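# Pack four soap bars from belt into carton

## Task

Move every one of the four soap bars off the belt and into the open cardboard carton, with each bar resting flat on the carton's floor.

## Robot and tools

Robot: two arms, left_arm (base near y = +0.615 m in the scene frame) and right_arm (base near y = -0.608 m). Each ends in an identical five-finger right hand, so the left hand is not a mirror of the right. Scene frame: origin at table height midway between the nominal bases, +x out over the table, +z up, left_arm on the +y side. Hand poses, velocities and offsets are given in each arm's own base frame, which is nearly aligned with the scene frame (bases turned by about +2.3 and -0.5 degrees about z).

Hand point: a spot rigidly fixed to the palm, 0.15 m out from the wrist flange along the fingers. Its +z runs along straightened fingers, +y points out of the palm, +x runs across the palm away from the thumb. Straight fingers extend 0.06-0.07 m past the point and sit 0.06 m behind it along -y. A bracket on the little-finger side of the wrist can strike objects, and with the fingers held level the wrist may sit lower than the hand and reach the table first.

Command row: 28 numbers, each in [-1, 1], always covering both arms. Order: left dx, dy, dz, rx, ry, rz; left little, ring, middle, index, thumb_bend, thumb_turn; left force_limit, speed; then the same 14 for the right arm. The six pose numbers are offsets (not poses) from that arm's current Hand target, along its base axes; 1.0 equals 0.6 m of travel or 180 degrees of turn, and rx, ry, rz form a single rotation vector about the Hand target's position. All zero means leave the arm alone. Finger numbers are absolute targets: -1 open/straight, +1 curled; thumb_turn -1 beside the palm, +1 opposite the fingers. force_limit maps -1..+1 to roughly 0..10 N at the fingertip (0..15 N for the two thumb motors); speed rises linearly to full at +0.48. Hand numbers never mean 'unchanged': to keep a hand as it is, resend its last executed eight numbers (or, if none yet, its hand_measured six plus hand_force_limit and hand_speed). For a thick bar (0.035-0.065 m) turn the thumb fully in front of the palm and close fingers against it; close slowly (speed -0.94 or lower) for a soft grip.

execute_actions(actions, cameras): actions is a list of actions; each action is a list of up to 15 rows, one per 1/30 s step; a short table repeats its final row until step 15. Every row in an action counts from the pose at that action's start, so the same offset sent twice moves twice as far. Images come back only for an empty actions list or when cameras names them ("all", or cam_high, cam_low, cam_left_wrist, cam_right_wrist).

move(target, speed, blend, stop_force, zero, blocking, cameras): drives each hand point in a straight line to target, one 28-number row or a list of up to 15 rows; every row is an offset from the same starting Hand target, not from the row before. speed is m/s (0.002-3.2, default 0.25; turning limited to twice that in rad/s), one value or one per target. blend, in metres, rounds corners in a list; 0 stops at each. stop_force (4-120 N, shared by both arms) ends an arm's path when its wrist sensor feels that much push against the motion; use it slowly (about 0.005 m/s) when setting bars down, and keep the hand numbers identical across all rows. zero (default true) re-zeros the sensor first. blocking=false returns early and cannot be combined with stop_force. The move stops after 10 s in total. A path that brings a wrist too close to its own base axis is refused.

wait(seconds, cameras) lets time pass; stop(cameras) brakes a running move; zoom_image(camera, region [x0,y0,x1,y1] pixels, at most 504x504) enlarges the latest image of a camera; show_instructions shows the reference image; zero_wrist_force(arm) zeroes one sensor; finished_scene ends the scene for good.

Results: end_effector_position (m), end_effector_quat_wxyz, velocities, Hand target (the last commanded pose after clipping; next offsets count from it), joint positions and torques, Wrist force/torque in the hand's own axes, and hand_measured, hand_stopped_by (moving, target, force, stalled, fault), hand_load_n (positive when the finger is pushed open; a grip lost drops it near 0). A move adds a 'move:' line such as done, off_target, moving, held or fault, plus limits (paced = clipped, held = withheld). The hand point often settles a little short; send the gap as a new offset.

Avoid: dropping bars even a few millimetres, releasing a bar while it moves, fast contacts, pressing past a firm surface (arms are stiff; about 150 N or joint torque limits cause a 10 s fault stop), letting anything leave the table, and any contact between the two arms or one hand closing on the other. Orientation commands are clipped to 32 degrees from the measured one per step. Long holding or stretching heats motors; at 85 °C the arm brakes for 30-60 s.

Each tool is called after "Request:" as name([rows], argument=value, ...), one row to a line, values as JSON.

Reference images:

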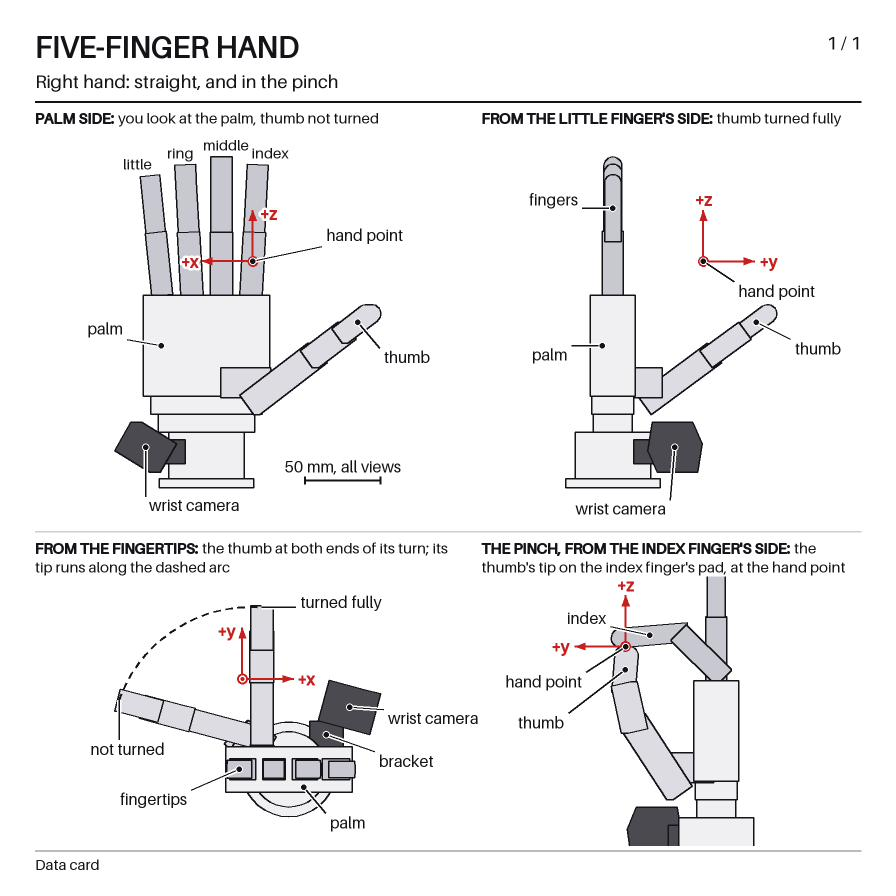

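## Session

Request:
execute_actions(actions=[])

Scene clock: 0.00 s.
left_arm: end_effector_position=(+0.1895, -0.4321, +0.1884) hand_measured=(-1.000, -1.000, -1.000, -1.000, -1.000, -1.000) hand_load_n=(+0.0, +0.0, +0.5, +0.0, +0.0, +0.0) hand_stopped_by=(target, target, target, target, target, target) hand_force_limit=0.00 hand_speed=-0.80 end_effector_quat_wxyz=(-0.304, +0.665, +0.616, -0.294) | right_arm: end_effector_position=(+0.9043, +0.4693, +0.1939) hand_measured=(-1.000, -1.000, -1.000, -1.000, -1.000, -1.000) hand_load_n=(+0.0, +0.0, +0.0, +0.0, +0.0, +0.0) hand_stopped_by=(target, target, target, target, target, target) hand_force_limit=0.00 hand_speed=-0.80 end_effector_quat_wxyz=(-0.022, +0.156, +0.987, +0.014)
Joint positions: left_arm=[-1.179 -1.21 1.994 1.263 2.335 -0.908] | right_arm=[0.261 -0.622 0.764 1.458 1.527 -0.997]
Joint velocities: within noise
Joint torques (N m): no reading
Wrist force (N): no reading
Wrist torque (N m): no reading
Wrist force, peak (N): no reading
Hand target: left_arm +0.1895, -0.4321, +0.1884; -0.304, +0.665, +0.616, -0.294 | right_arm +0.9043, +0.4693, +0.1939; -0.022, +0.156, +0.987, +0.014

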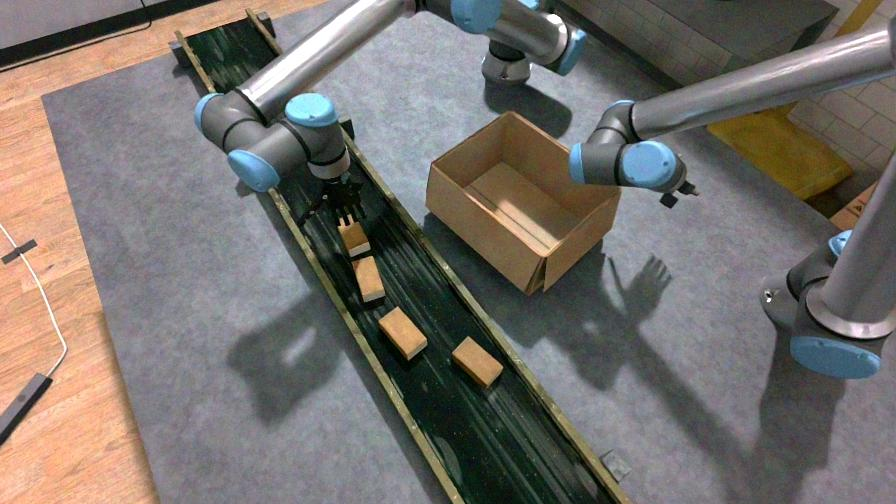

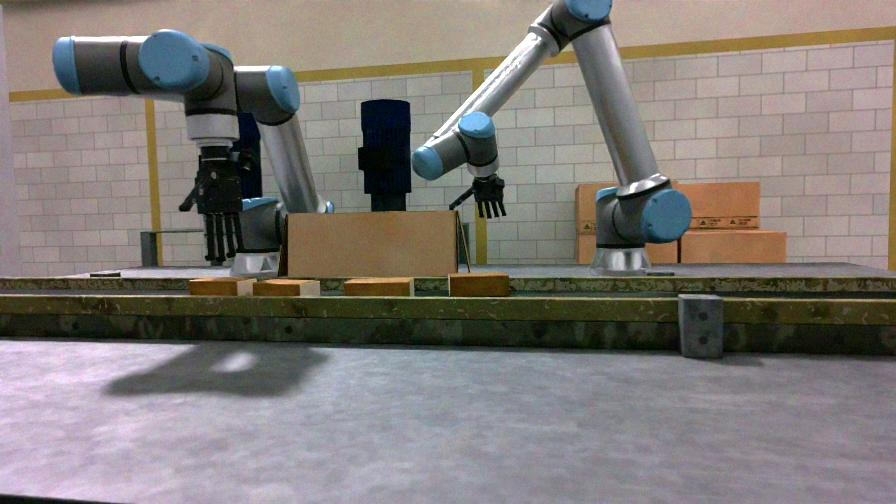

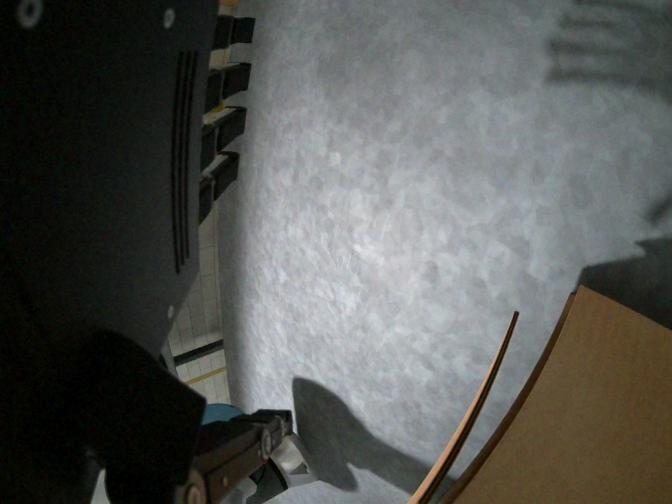

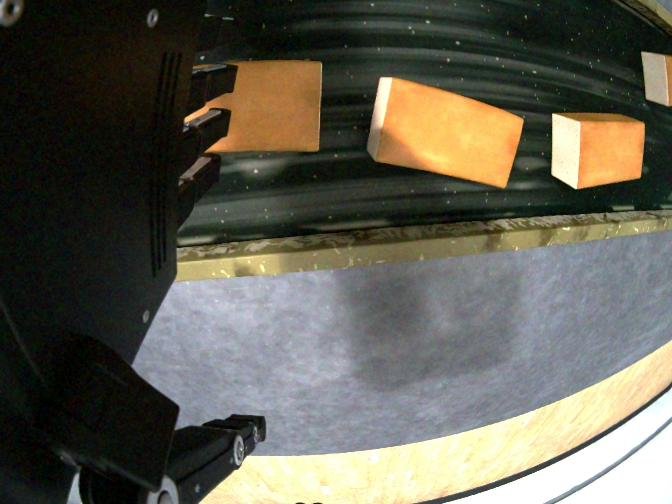

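Request:
wait(seconds=1, cameras=["cam_high", "cam_low", "cam_right_wrist"])

Scene clock: 12.33 s.
left_arm: end_effector_position=(+0.1895, -0.4321, +0.1884) hand_measured=(-1.000, -1.000, -1.000, -1.000, -1.000, -1.000) hand_load_n=(+0.0, +0.0, +0.0, +0.0, +0.0, +0.0) hand_stopped_by=(target, target, target, target, target, target) hand_force_limit=0.00 hand_speed=-0.80 end_effector_quat_wxyz=(-0.304, +0.665, +0.616, -0.294) | right_arm: end_effector_position=(+0.9043, +0.4693, +0.1939) hand_measured=(-1.000, -1.000, -1.000, -1.000, -1.000, -1.000) hand_load_n=(+0.0, +0.0, +0.0, +0.0, -0.5, +0.0) hand_stopped_by=(target, target, target, target, target, target) hand_force_limit=0.00 hand_speed=-0.80 end_effector_quat_wxyz=(-0.022, +0.156, +0.987, +0.014)
Joint positions: left_arm=[-1.179 -1.21 1.994 1.263 2.335 -0.908] | right_arm=[0.261 -0.622 0.764 1.458 1.527 -0.997]
Joint torques (N m): left_arm=[2.85 -53.78 -24.1 4.62 1.24 0.55] | right_arm=[-2.71 -101.91 -34.89 4.03 0.09 0.07]
Wrist force (N): left_arm=[0.4 0.0 0.4] | right_arm=[0.0 0.9 0.1]
Wrist torque (N m): left_arm=[-0.01 -0.06 0.02] | right_arm=[0.14 0.00 0.02]
Wrist force, peak (N): left_arm=[-0.5 0.0 1.0] | right_arm=[0.0 0.9 0.1]
Hand target: left_arm +0.1895, -0.4321, +0.1884; -0.304, +0.665, +0.616, -0.294 | right_arm +0.9043, +0.4693, +0.1939; -0.022, +0.156, +0.987, +0.014
wait: 1.00 s; at rest from the start

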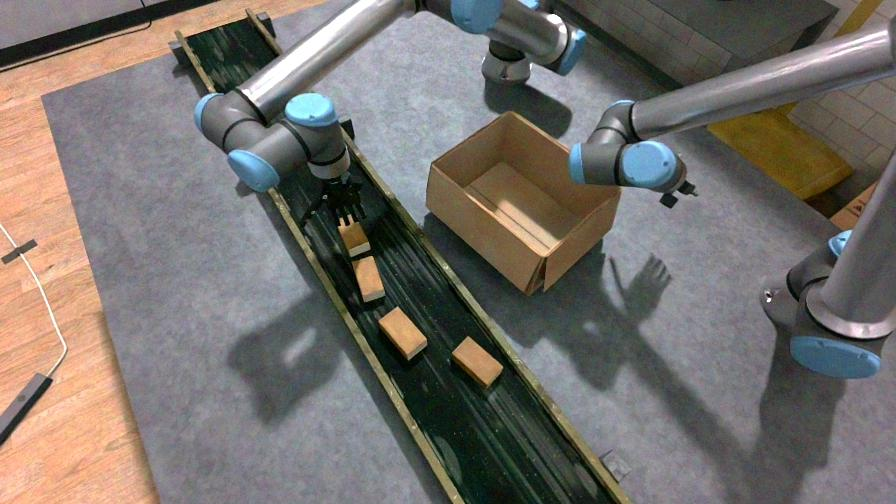

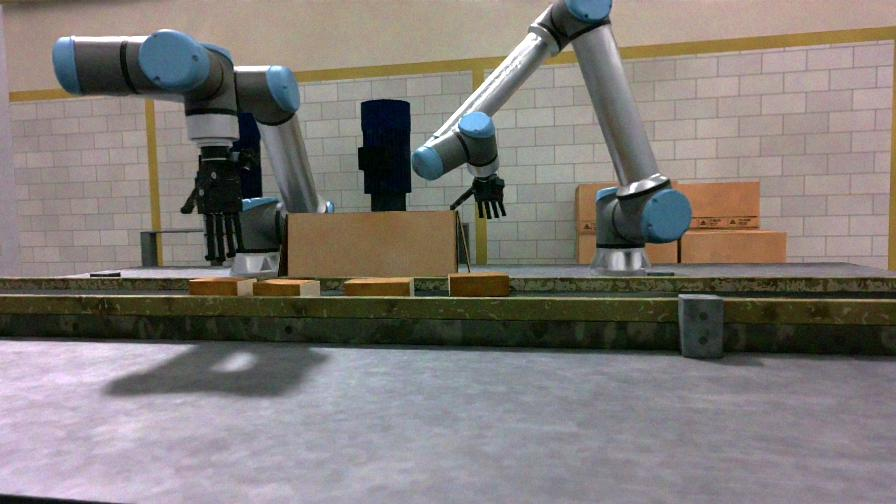

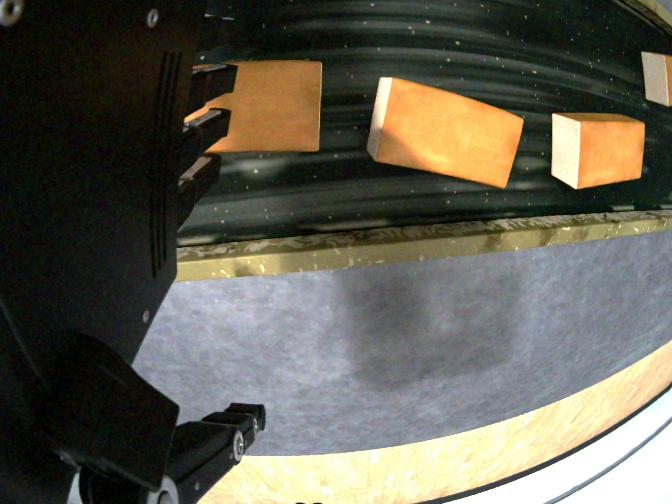

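Request:
zoom_image(camera="cam_high", region=[280, 160, 560, 400])

Request:
zoom_image(camera="cam_low", region=[150, 180, 550, 350])

Scaled by 1.800 from the camera's image (finer frame: 1280x720).

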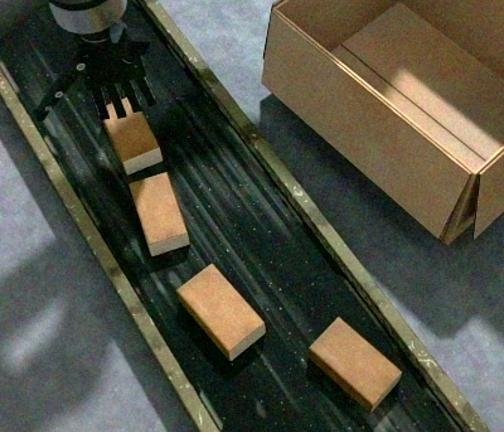

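Scaled by 1.260 from the camera's image (finer frame: 1280x720).

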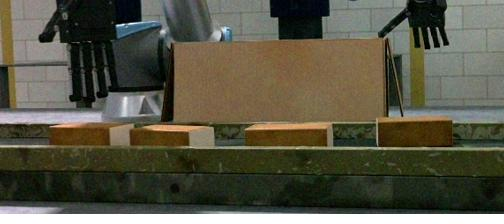

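Request:
zoom_image(camera="cam_low", region=[150, 120, 310, 310])

Request:
zoom_image(camera="cam_high", region=[280, 120, 420, 310])

Scaled by 2.653 from the camera's image (finer frame: 1280x720).

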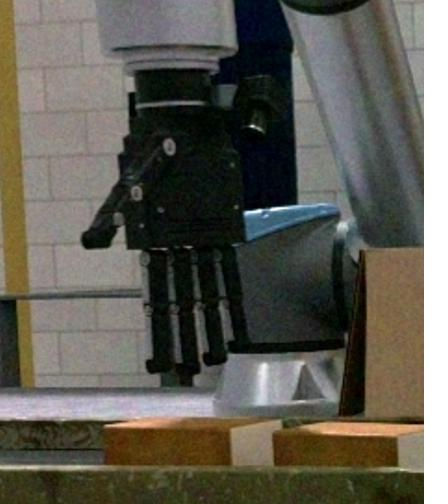

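Scaled by 2.653 from the camera's image (finer frame: 1280x720).

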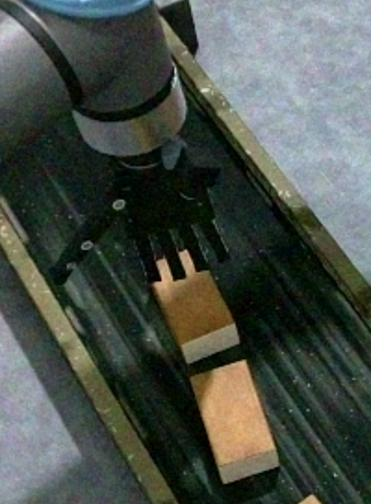

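Request:
move(target=[0,0,0.25,0,0,0,-1,-1,-1,-1,-1,-1,0,-0.8,0,0,0.25,0,0,0,-1,-1,-1,-1,-1,-1,0,-0.8], cameras=["all"])

Request:
zoom_image(camera="cam_high", region=[280, 90, 560, 370])

Request:
zoom_image(camera="cam_high", region=[540, 60, 820, 300])

Scene clock: 128.43 s.
left_arm: end_effector_position=(+0.1894, -0.4321, +0.3383) hand_measured=(-1.000, -1.000, -1.000, -1.000, -1.000, -1.000) hand_load_n=(+0.0, +0.0, +0.0, +0.0, +0.0, +0.0) hand_stopped_by=(target, target, target, target, target, target) hand_force_limit=0.00 hand_speed=-0.80 end_effector_quat_wxyz=(-0.304, +0.665, +0.616, -0.294) | right_arm: end_effector_position=(+0.9043, +0.4692, +0.3438) hand_measured=(-1.000, -1.000, -1.000, -1.000, -1.000, -1.000) hand_load_n=(+0.0, +0.0, +0.0, +0.0, +0.0, +0.0) hand_stopped_by=(target, target, target, target, target, target) hand_force_limit=0.00 hand_speed=-0.80 end_effector_quat_wxyz=(-0.022, +0.156, +0.987, +0.014)
Joint positions: left_arm=[-1.179 -1.368 1.881 1.534 2.335 -0.908] | right_arm=[0.261 -0.627 0.51 1.717 1.527 -0.997]
Joint torques (N m): left_arm=[19.82 -58.07 -37.62 8.04 -2.73 1.38] | right_arm=[7.24 -88.77 -46.23 8.26 1.42 -2.55]
Wrist force (N): left_arm=[0.8 -0.1 0.2] | right_arm=[-0.4 0.0 0.4]
Wrist torque (N m): left_arm=[-0.06 -0.14 0.03] | right_arm=[-0.02 0.05 -0.01]
Wrist force, peak (N): left_arm=[0.3 1.7 1.2] | right_arm=[0.0 0.2 2.5]
Hand target: left_arm +0.1895, -0.4321, +0.3384; -0.304, +0.665, +0.616, -0.294 | right_arm +0.9043, +0.4693, +0.3439; -0.022, +0.156, +0.987, +0.014
Off the commanded pose: left_arm 0.000 m, 0 deg | right_arm 0.000 m, 0 deg.
move: done

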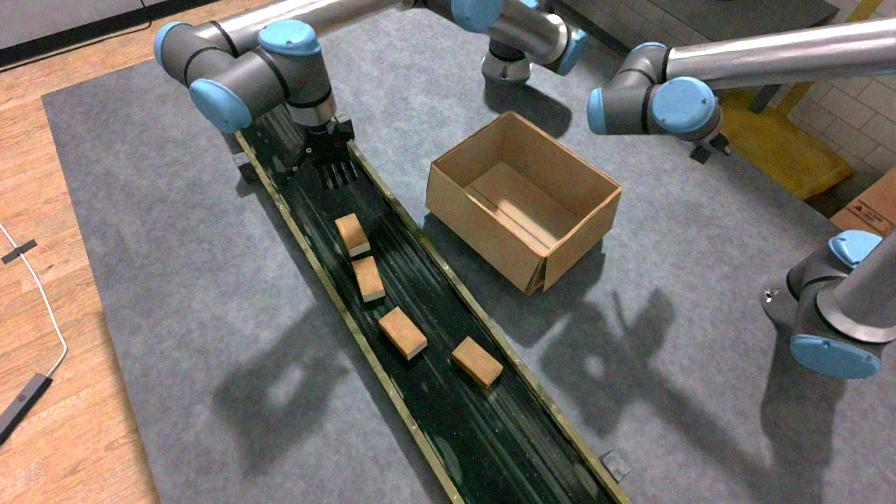

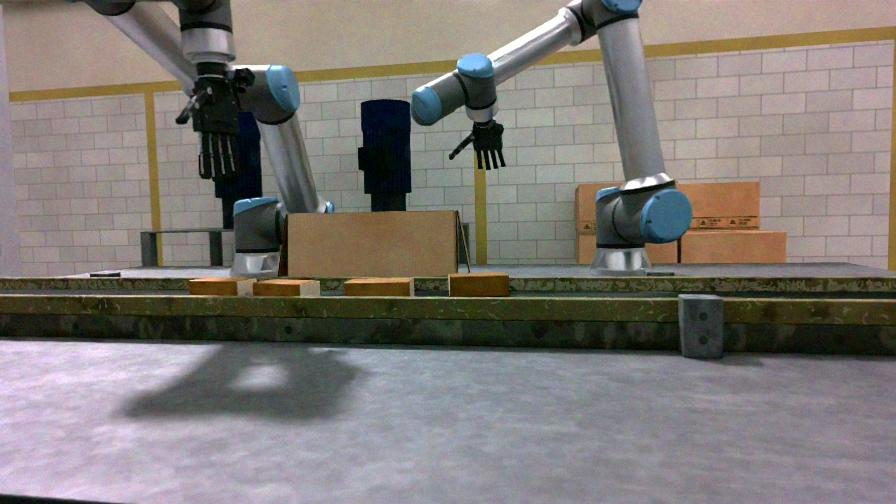

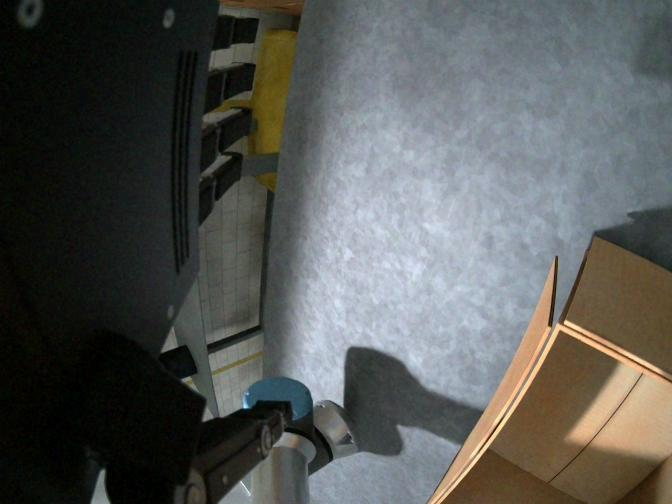

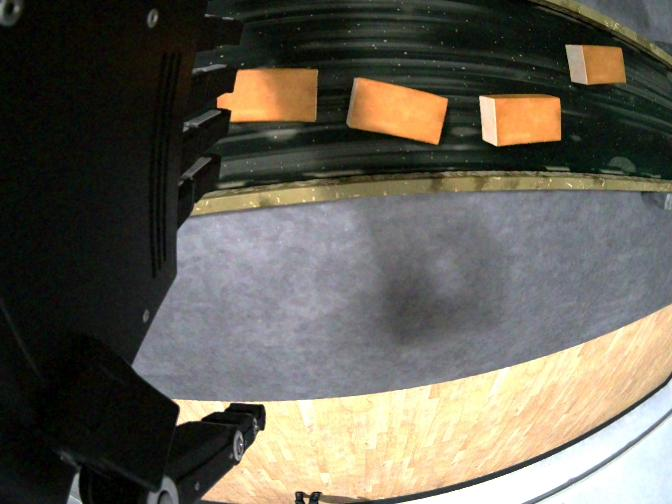

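Scaled by 1.800 from the camera's image (finer frame: 1280x720).

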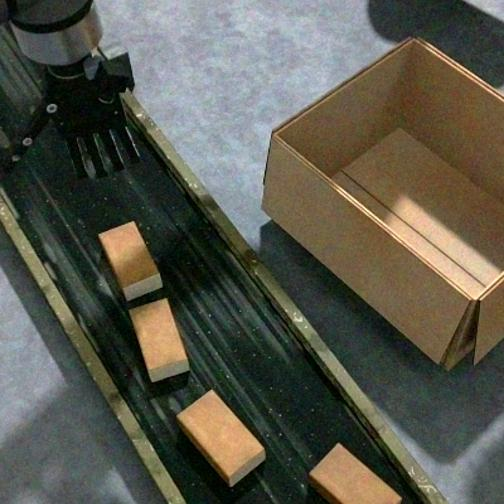

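Scaled by 1.800 from the camera's image (finer frame: 1280x720).

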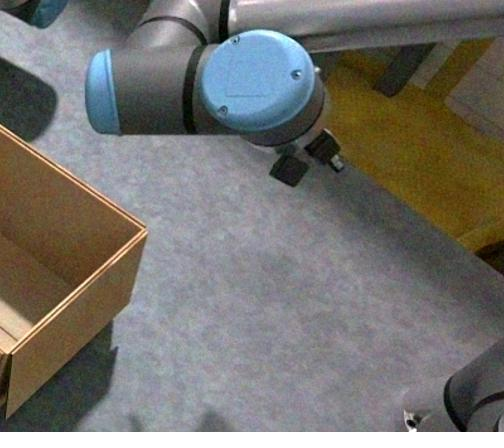

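Request:
move(target=[0,0,0,0,0,0,-1,-1,-1,-1,-1,-1,0,-0.8,0,0.5,0,0,0,0,-1,-1,-1,-1,-1,-1,0,-0.8], cameras=["all"])

Request:
zoom_image(camera="cam_high", region=[280, 90, 560, 370])

Scene clock: 167.07 s.
left_arm: end_effector_position=(+0.1895, -0.4321, +0.3384) hand_measured=(-1.000, -1.000, -1.000, -1.000, -1.000, -1.000) hand_load_n=(+0.0, -0.5, +0.0, +0.0, +0.0, +0.0) hand_stopped_by=(target, target, target, target, target, target) hand_force_limit=0.00 hand_speed=-0.80 end_effector_quat_wxyz=(-0.304, +0.665, +0.616, -0.294) | right_arm: end_effector_position=(+0.9023, +0.7676, +0.3429) hand_measured=(-1.000, -1.000, -1.000, -1.000, -1.000, -1.000) hand_load_n=(+0.0, -0.5, +0.0, +0.0, +0.0, +0.0) hand_stopped_by=(target, target, target, target, target, target) hand_force_limit=0.00 hand_speed=-0.80 end_effector_quat_wxyz=(+0.121, +0.161, +0.963, +0.181)
Joint positions: left_arm=[-1.179 -1.368 1.881 1.534 2.335 -0.908] | right_arm=[0.516 -0.384 0.035 1.499 1.445 -0.696]
Joint torques (N m): left_arm=[18.81 -55.65 -36.88 8.35 -2.32 1.44] | right_arm=[10.92 -96.08 -44.01 -1.05 -3.32 3.3]
Wrist force (N): left_arm=[0.5 0.7 -0.5] | right_arm=[-1.0 1.1 0.8]
Wrist torque (N m): left_arm=[0.09 -0.07 0.04] | right_arm=[0.10 0.11 -0.12]
Wrist force, peak (N): left_arm=[1.3 0.5 0.4] | right_arm=[1.0 2.5 0.8]
Hand target: left_arm +0.1895, -0.4321, +0.3384; -0.304, +0.665, +0.616, -0.294 | right_arm +0.9043, +0.7693, +0.3439; -0.022, +0.156, +0.987, +0.014
Off the commanded pose: left_arm 0.000 m, 0 deg | right_arm 0.003 m, 25 deg.
elbow stopped short (right arm): the move would have taken joint 3 (elbow) straighter than the controller allows.
move: off_target (right_arm)

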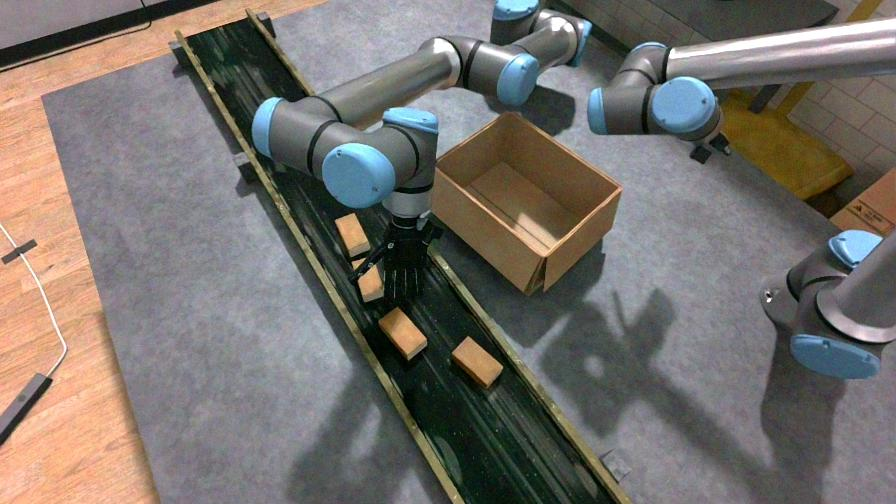

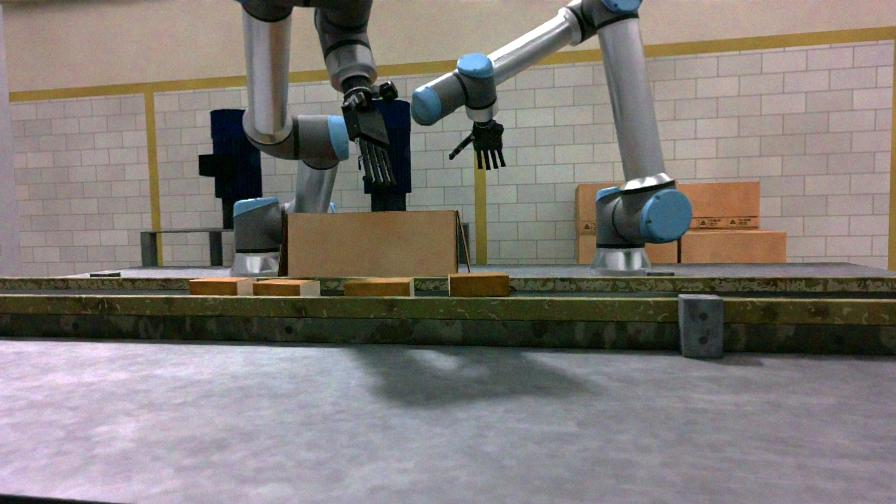

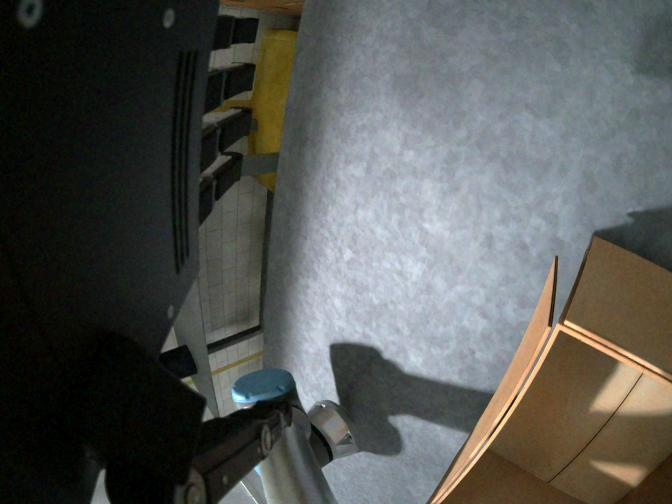

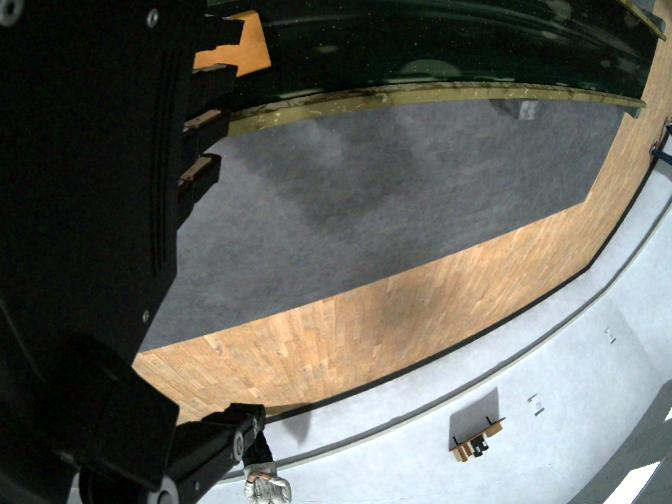

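Scaled by 1.800 from the camera's image (finer frame: 1280x720).

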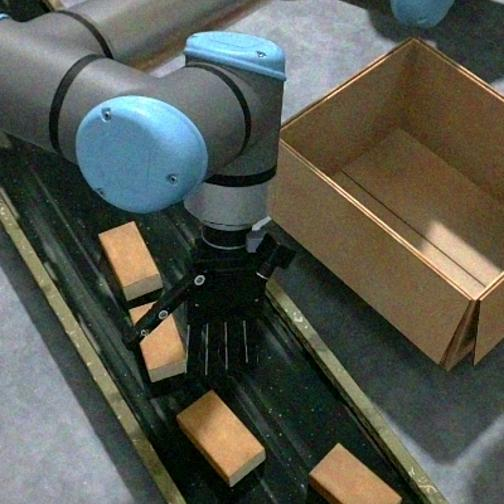

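Request:
move(target=[0,0,0,0,0,0,-1,-1,-1,-1,-1,-1,0,-0.8,-0.0947,-0.556,0,-0.157,-0.121,0.5516,-1,-1,-1,-1,-1,1,0,0], cameras=["all"])

Request:
zoom_image(camera="cam_high", region=[230, 60, 510, 340])

Scene clock: 401.73 s.
left_arm: end_effector_position=(+0.1895, -0.4321, +0.3384) hand_measured=(-1.000, -1.000, -1.000, -1.000, -1.000, -1.000) hand_load_n=(+0.0, +0.0, -0.5, +0.0, +0.0, +0.0) hand_stopped_by=(target, target, target, target, target, target) hand_force_limit=0.00 hand_speed=-0.80 end_effector_quat_wxyz=(-0.304, +0.665, +0.616, -0.294) | right_arm: end_effector_position=(+0.8475, +0.4357, +0.3439) hand_measured=(-1.000, -1.000, -1.000, -1.000, -1.000, +1.000) hand_load_n=(+0.0, +0.0, +0.0, +0.0, +0.0, +0.0) hand_stopped_by=(target, target, target, target, target, target) hand_force_limit=0.00 hand_speed=0.00 end_effector_quat_wxyz=(+0.172, -0.643, +0.721, -0.193)
Joint positions: left_arm=[-1.179 -1.368 1.881 1.534 2.335 -0.908] | right_arm=[0.295 -0.89 0.883 1.093 1.771 -2.782]
Joint torques (N m): left_arm=[18.19 -53.71 -38.34 8.27 -2.16 1.36] | right_arm=[-14.45 -98.59 -27.08 -1 -1.45 -2.94]
Wrist force (N): left_arm=[0.5 0.2 -0.1] | right_arm=[0.0 -0.1 1.2]
Wrist torque (N m): left_arm=[0.00 -0.08 0.03] | right_arm=[-0.11 -0.07 0.10]
Wrist force, peak (N): left_arm=[1.5 1.0 0.1] | right_arm=[0.6 1.7 1.1]
Hand target: left_arm +0.1895, -0.4321, +0.3384; -0.304, +0.665, +0.616, -0.294 | right_arm +0.8475, +0.4357, +0.3439; +0.172, -0.643, +0.721, -0.193
Off the commanded pose: left_arm 0.000 m, 0 deg | right_arm 0.000 m, 0 deg.
move: done

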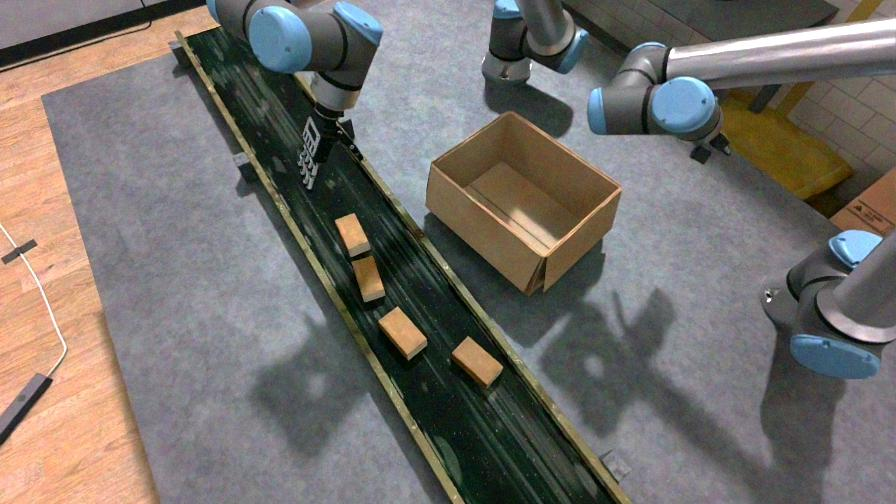

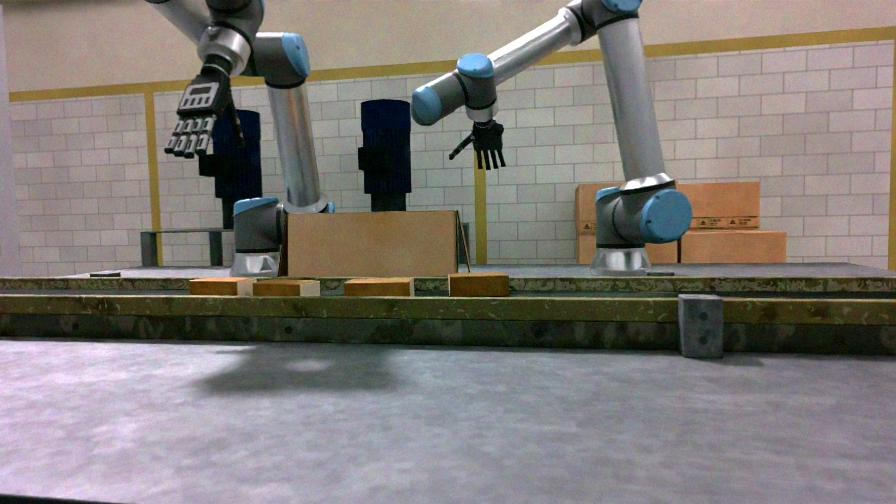

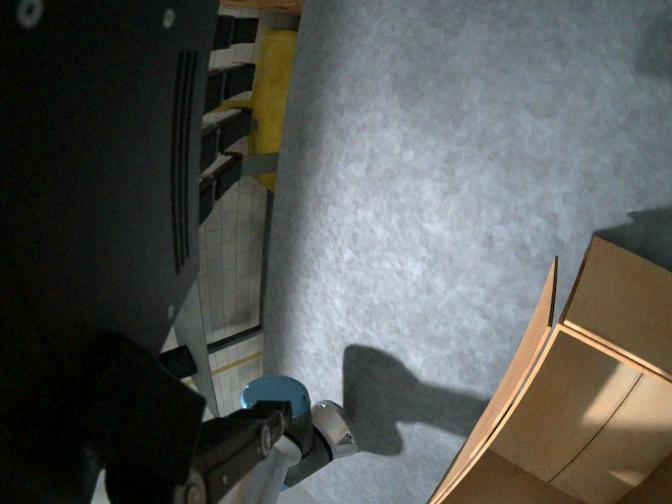

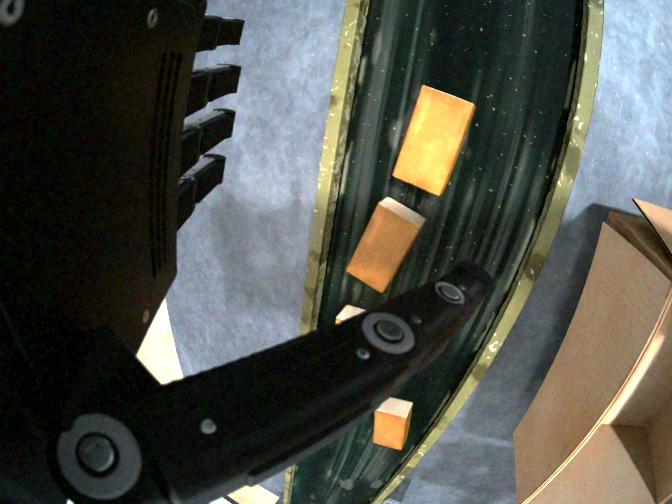

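Scaled by 1.800 from the camera's image (finer frame: 1280x720).

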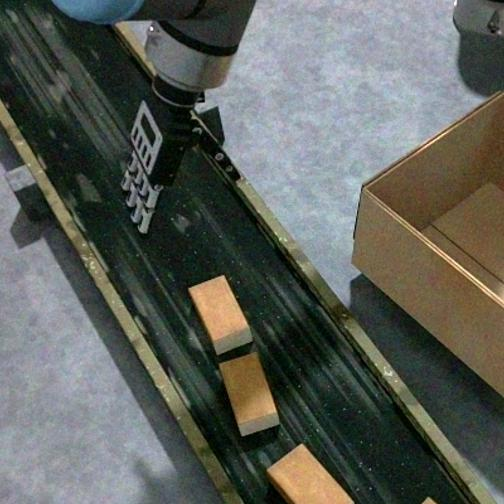

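Request:
move(target=[0.98,0.1585,0.05,-0.1556,-0.0232,-0.8775,-1,-1,-1,-1,-1,1,0,0,-0.0277,-0.022,-0.24,0,0,0.0167,-1,-1,-1,-1,-1,1,0,0], cameras=["all"])

Request:
zoom_image(camera="cam_right_wrist", region=[180, 40, 520, 340])

Request:
zoom_image(camera="cam_left_wrist", region=[180, 40, 600, 440])

Scene clock: 511.67 s.
left_arm: end_effector_position=(+0.7775, -0.3370, +0.3684) hand_measured=(-1.000, -1.000, -1.000, -1.000, -1.000, +1.000) hand_load_n=(+0.0, +0.0, +0.0, +0.0, +0.0, +0.0) hand_stopped_by=(target, target, target, target, target, target) hand_force_limit=0.00 hand_speed=0.00 end_effector_quat_wxyz=(-0.207, +0.770, -0.583, +0.156) | right_arm: end_effector_position=(+0.8309, +0.4225, +0.1999) hand_measured=(-1.000, -1.000, -1.000, -1.000, -1.000, +1.000) hand_load_n=(+0.0, +0.0, +0.0, +0.0, +0.0, +0.5) hand_stopped_by=(target, target, target, target, target, target) hand_force_limit=0.00 hand_speed=0.00 end_effector_quat_wxyz=(-0.177, +0.662, -0.704, +0.188)
Joint positions: left_arm=[-0.72 -0.998 1.051 1.214 1.137 2.215] | right_arm=[0.281 -0.901 1.152 0.822 1.739 -2.843]
Joint torques (N m): left_arm=[19.42 -68.46 -43.61 0.28 2.43 3.13] | right_arm=[-15.84 -72.93 -26.34 -1.19 -2.75 -2.87]
Wrist force (N): left_arm=[0.1 0.4 -0.3] | right_arm=[-0.3 -0.4 1.4]
Wrist torque (N m): left_arm=[-0.03 -0.02 -0.14] | right_arm=[-0.18 -0.01 0.07]
Wrist force, peak (N): left_arm=[1.5 0.0 -0.5] | right_arm=[-0.2 -0.6 2.0]
Hand target: left_arm +0.7775, -0.3370, +0.3684; -0.207, +0.770, -0.583, +0.156 | right_arm +0.8309, +0.4225, +0.1999; -0.177, +0.662, -0.704, +0.188
Off the commanded pose: left_arm 0.000 m, 0 deg | right_arm 0.000 m, 0 deg.
move: done

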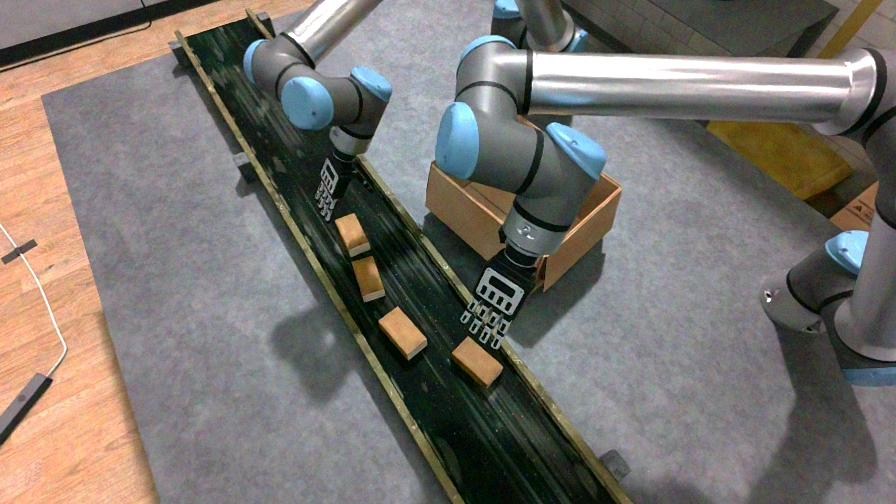

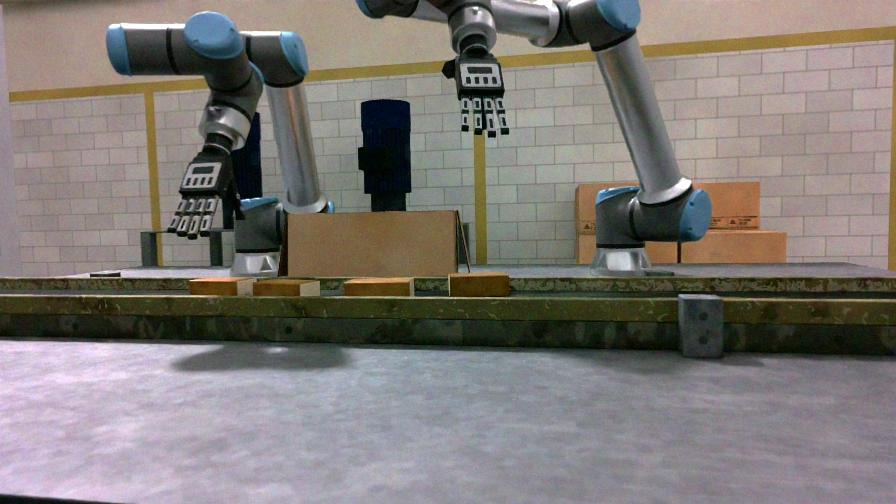

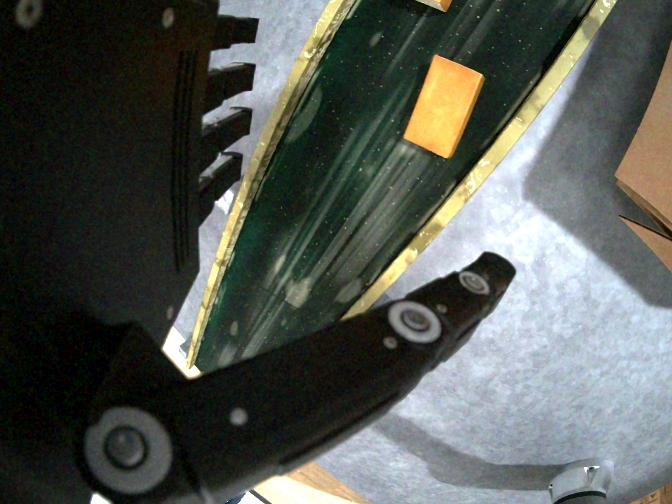

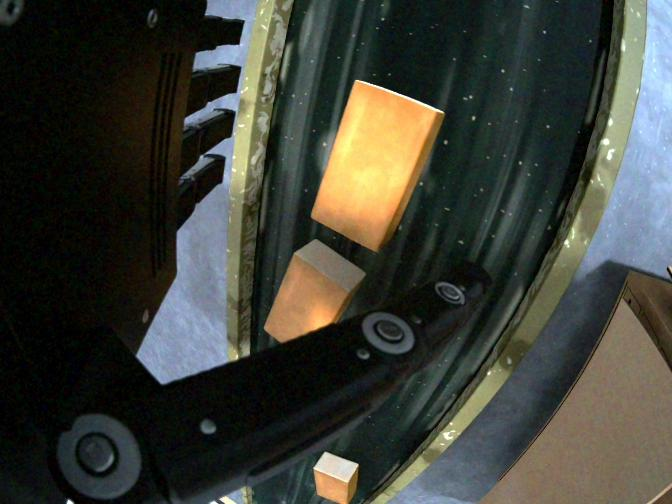

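Scaled by 1.482 from the camera's image (finer frame: 960x720).

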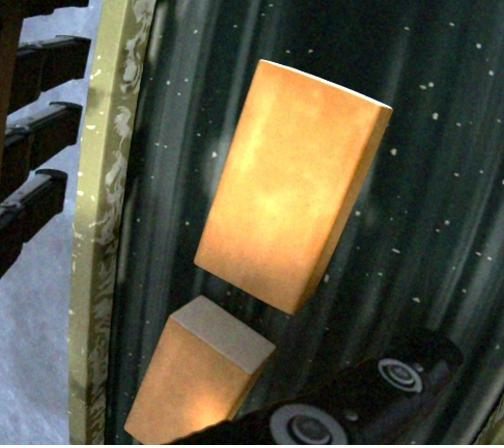

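Scaled by 1.200 from the camera's image (finer frame: 960x720).

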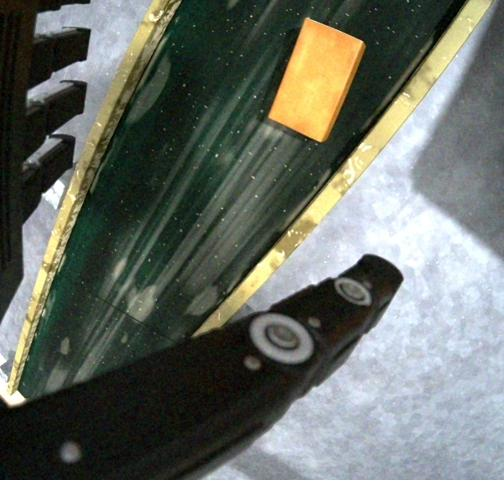

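Request:
zoom_image(camera="cam_right_wrist", region=[290, 60, 470, 270])

Request:
zoom_image(camera="cam_left_wrist", region=[380, 30, 510, 180])

Scaled by 2.400 from the camera's image (finer frame: 960x720).

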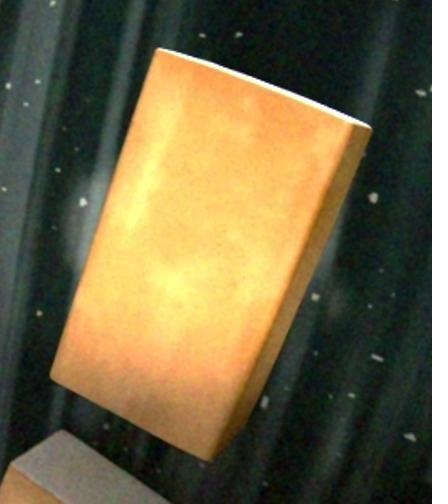

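Scaled by 3.360 from the camera's image (finer frame: 960x720).

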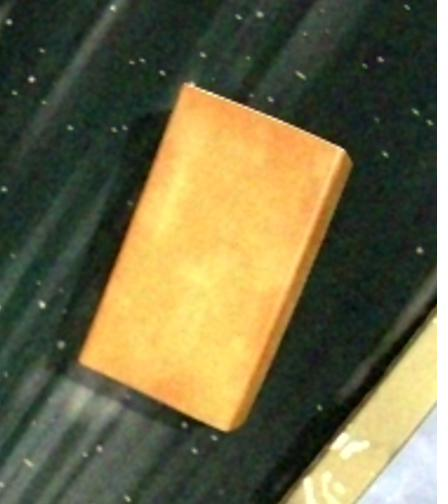

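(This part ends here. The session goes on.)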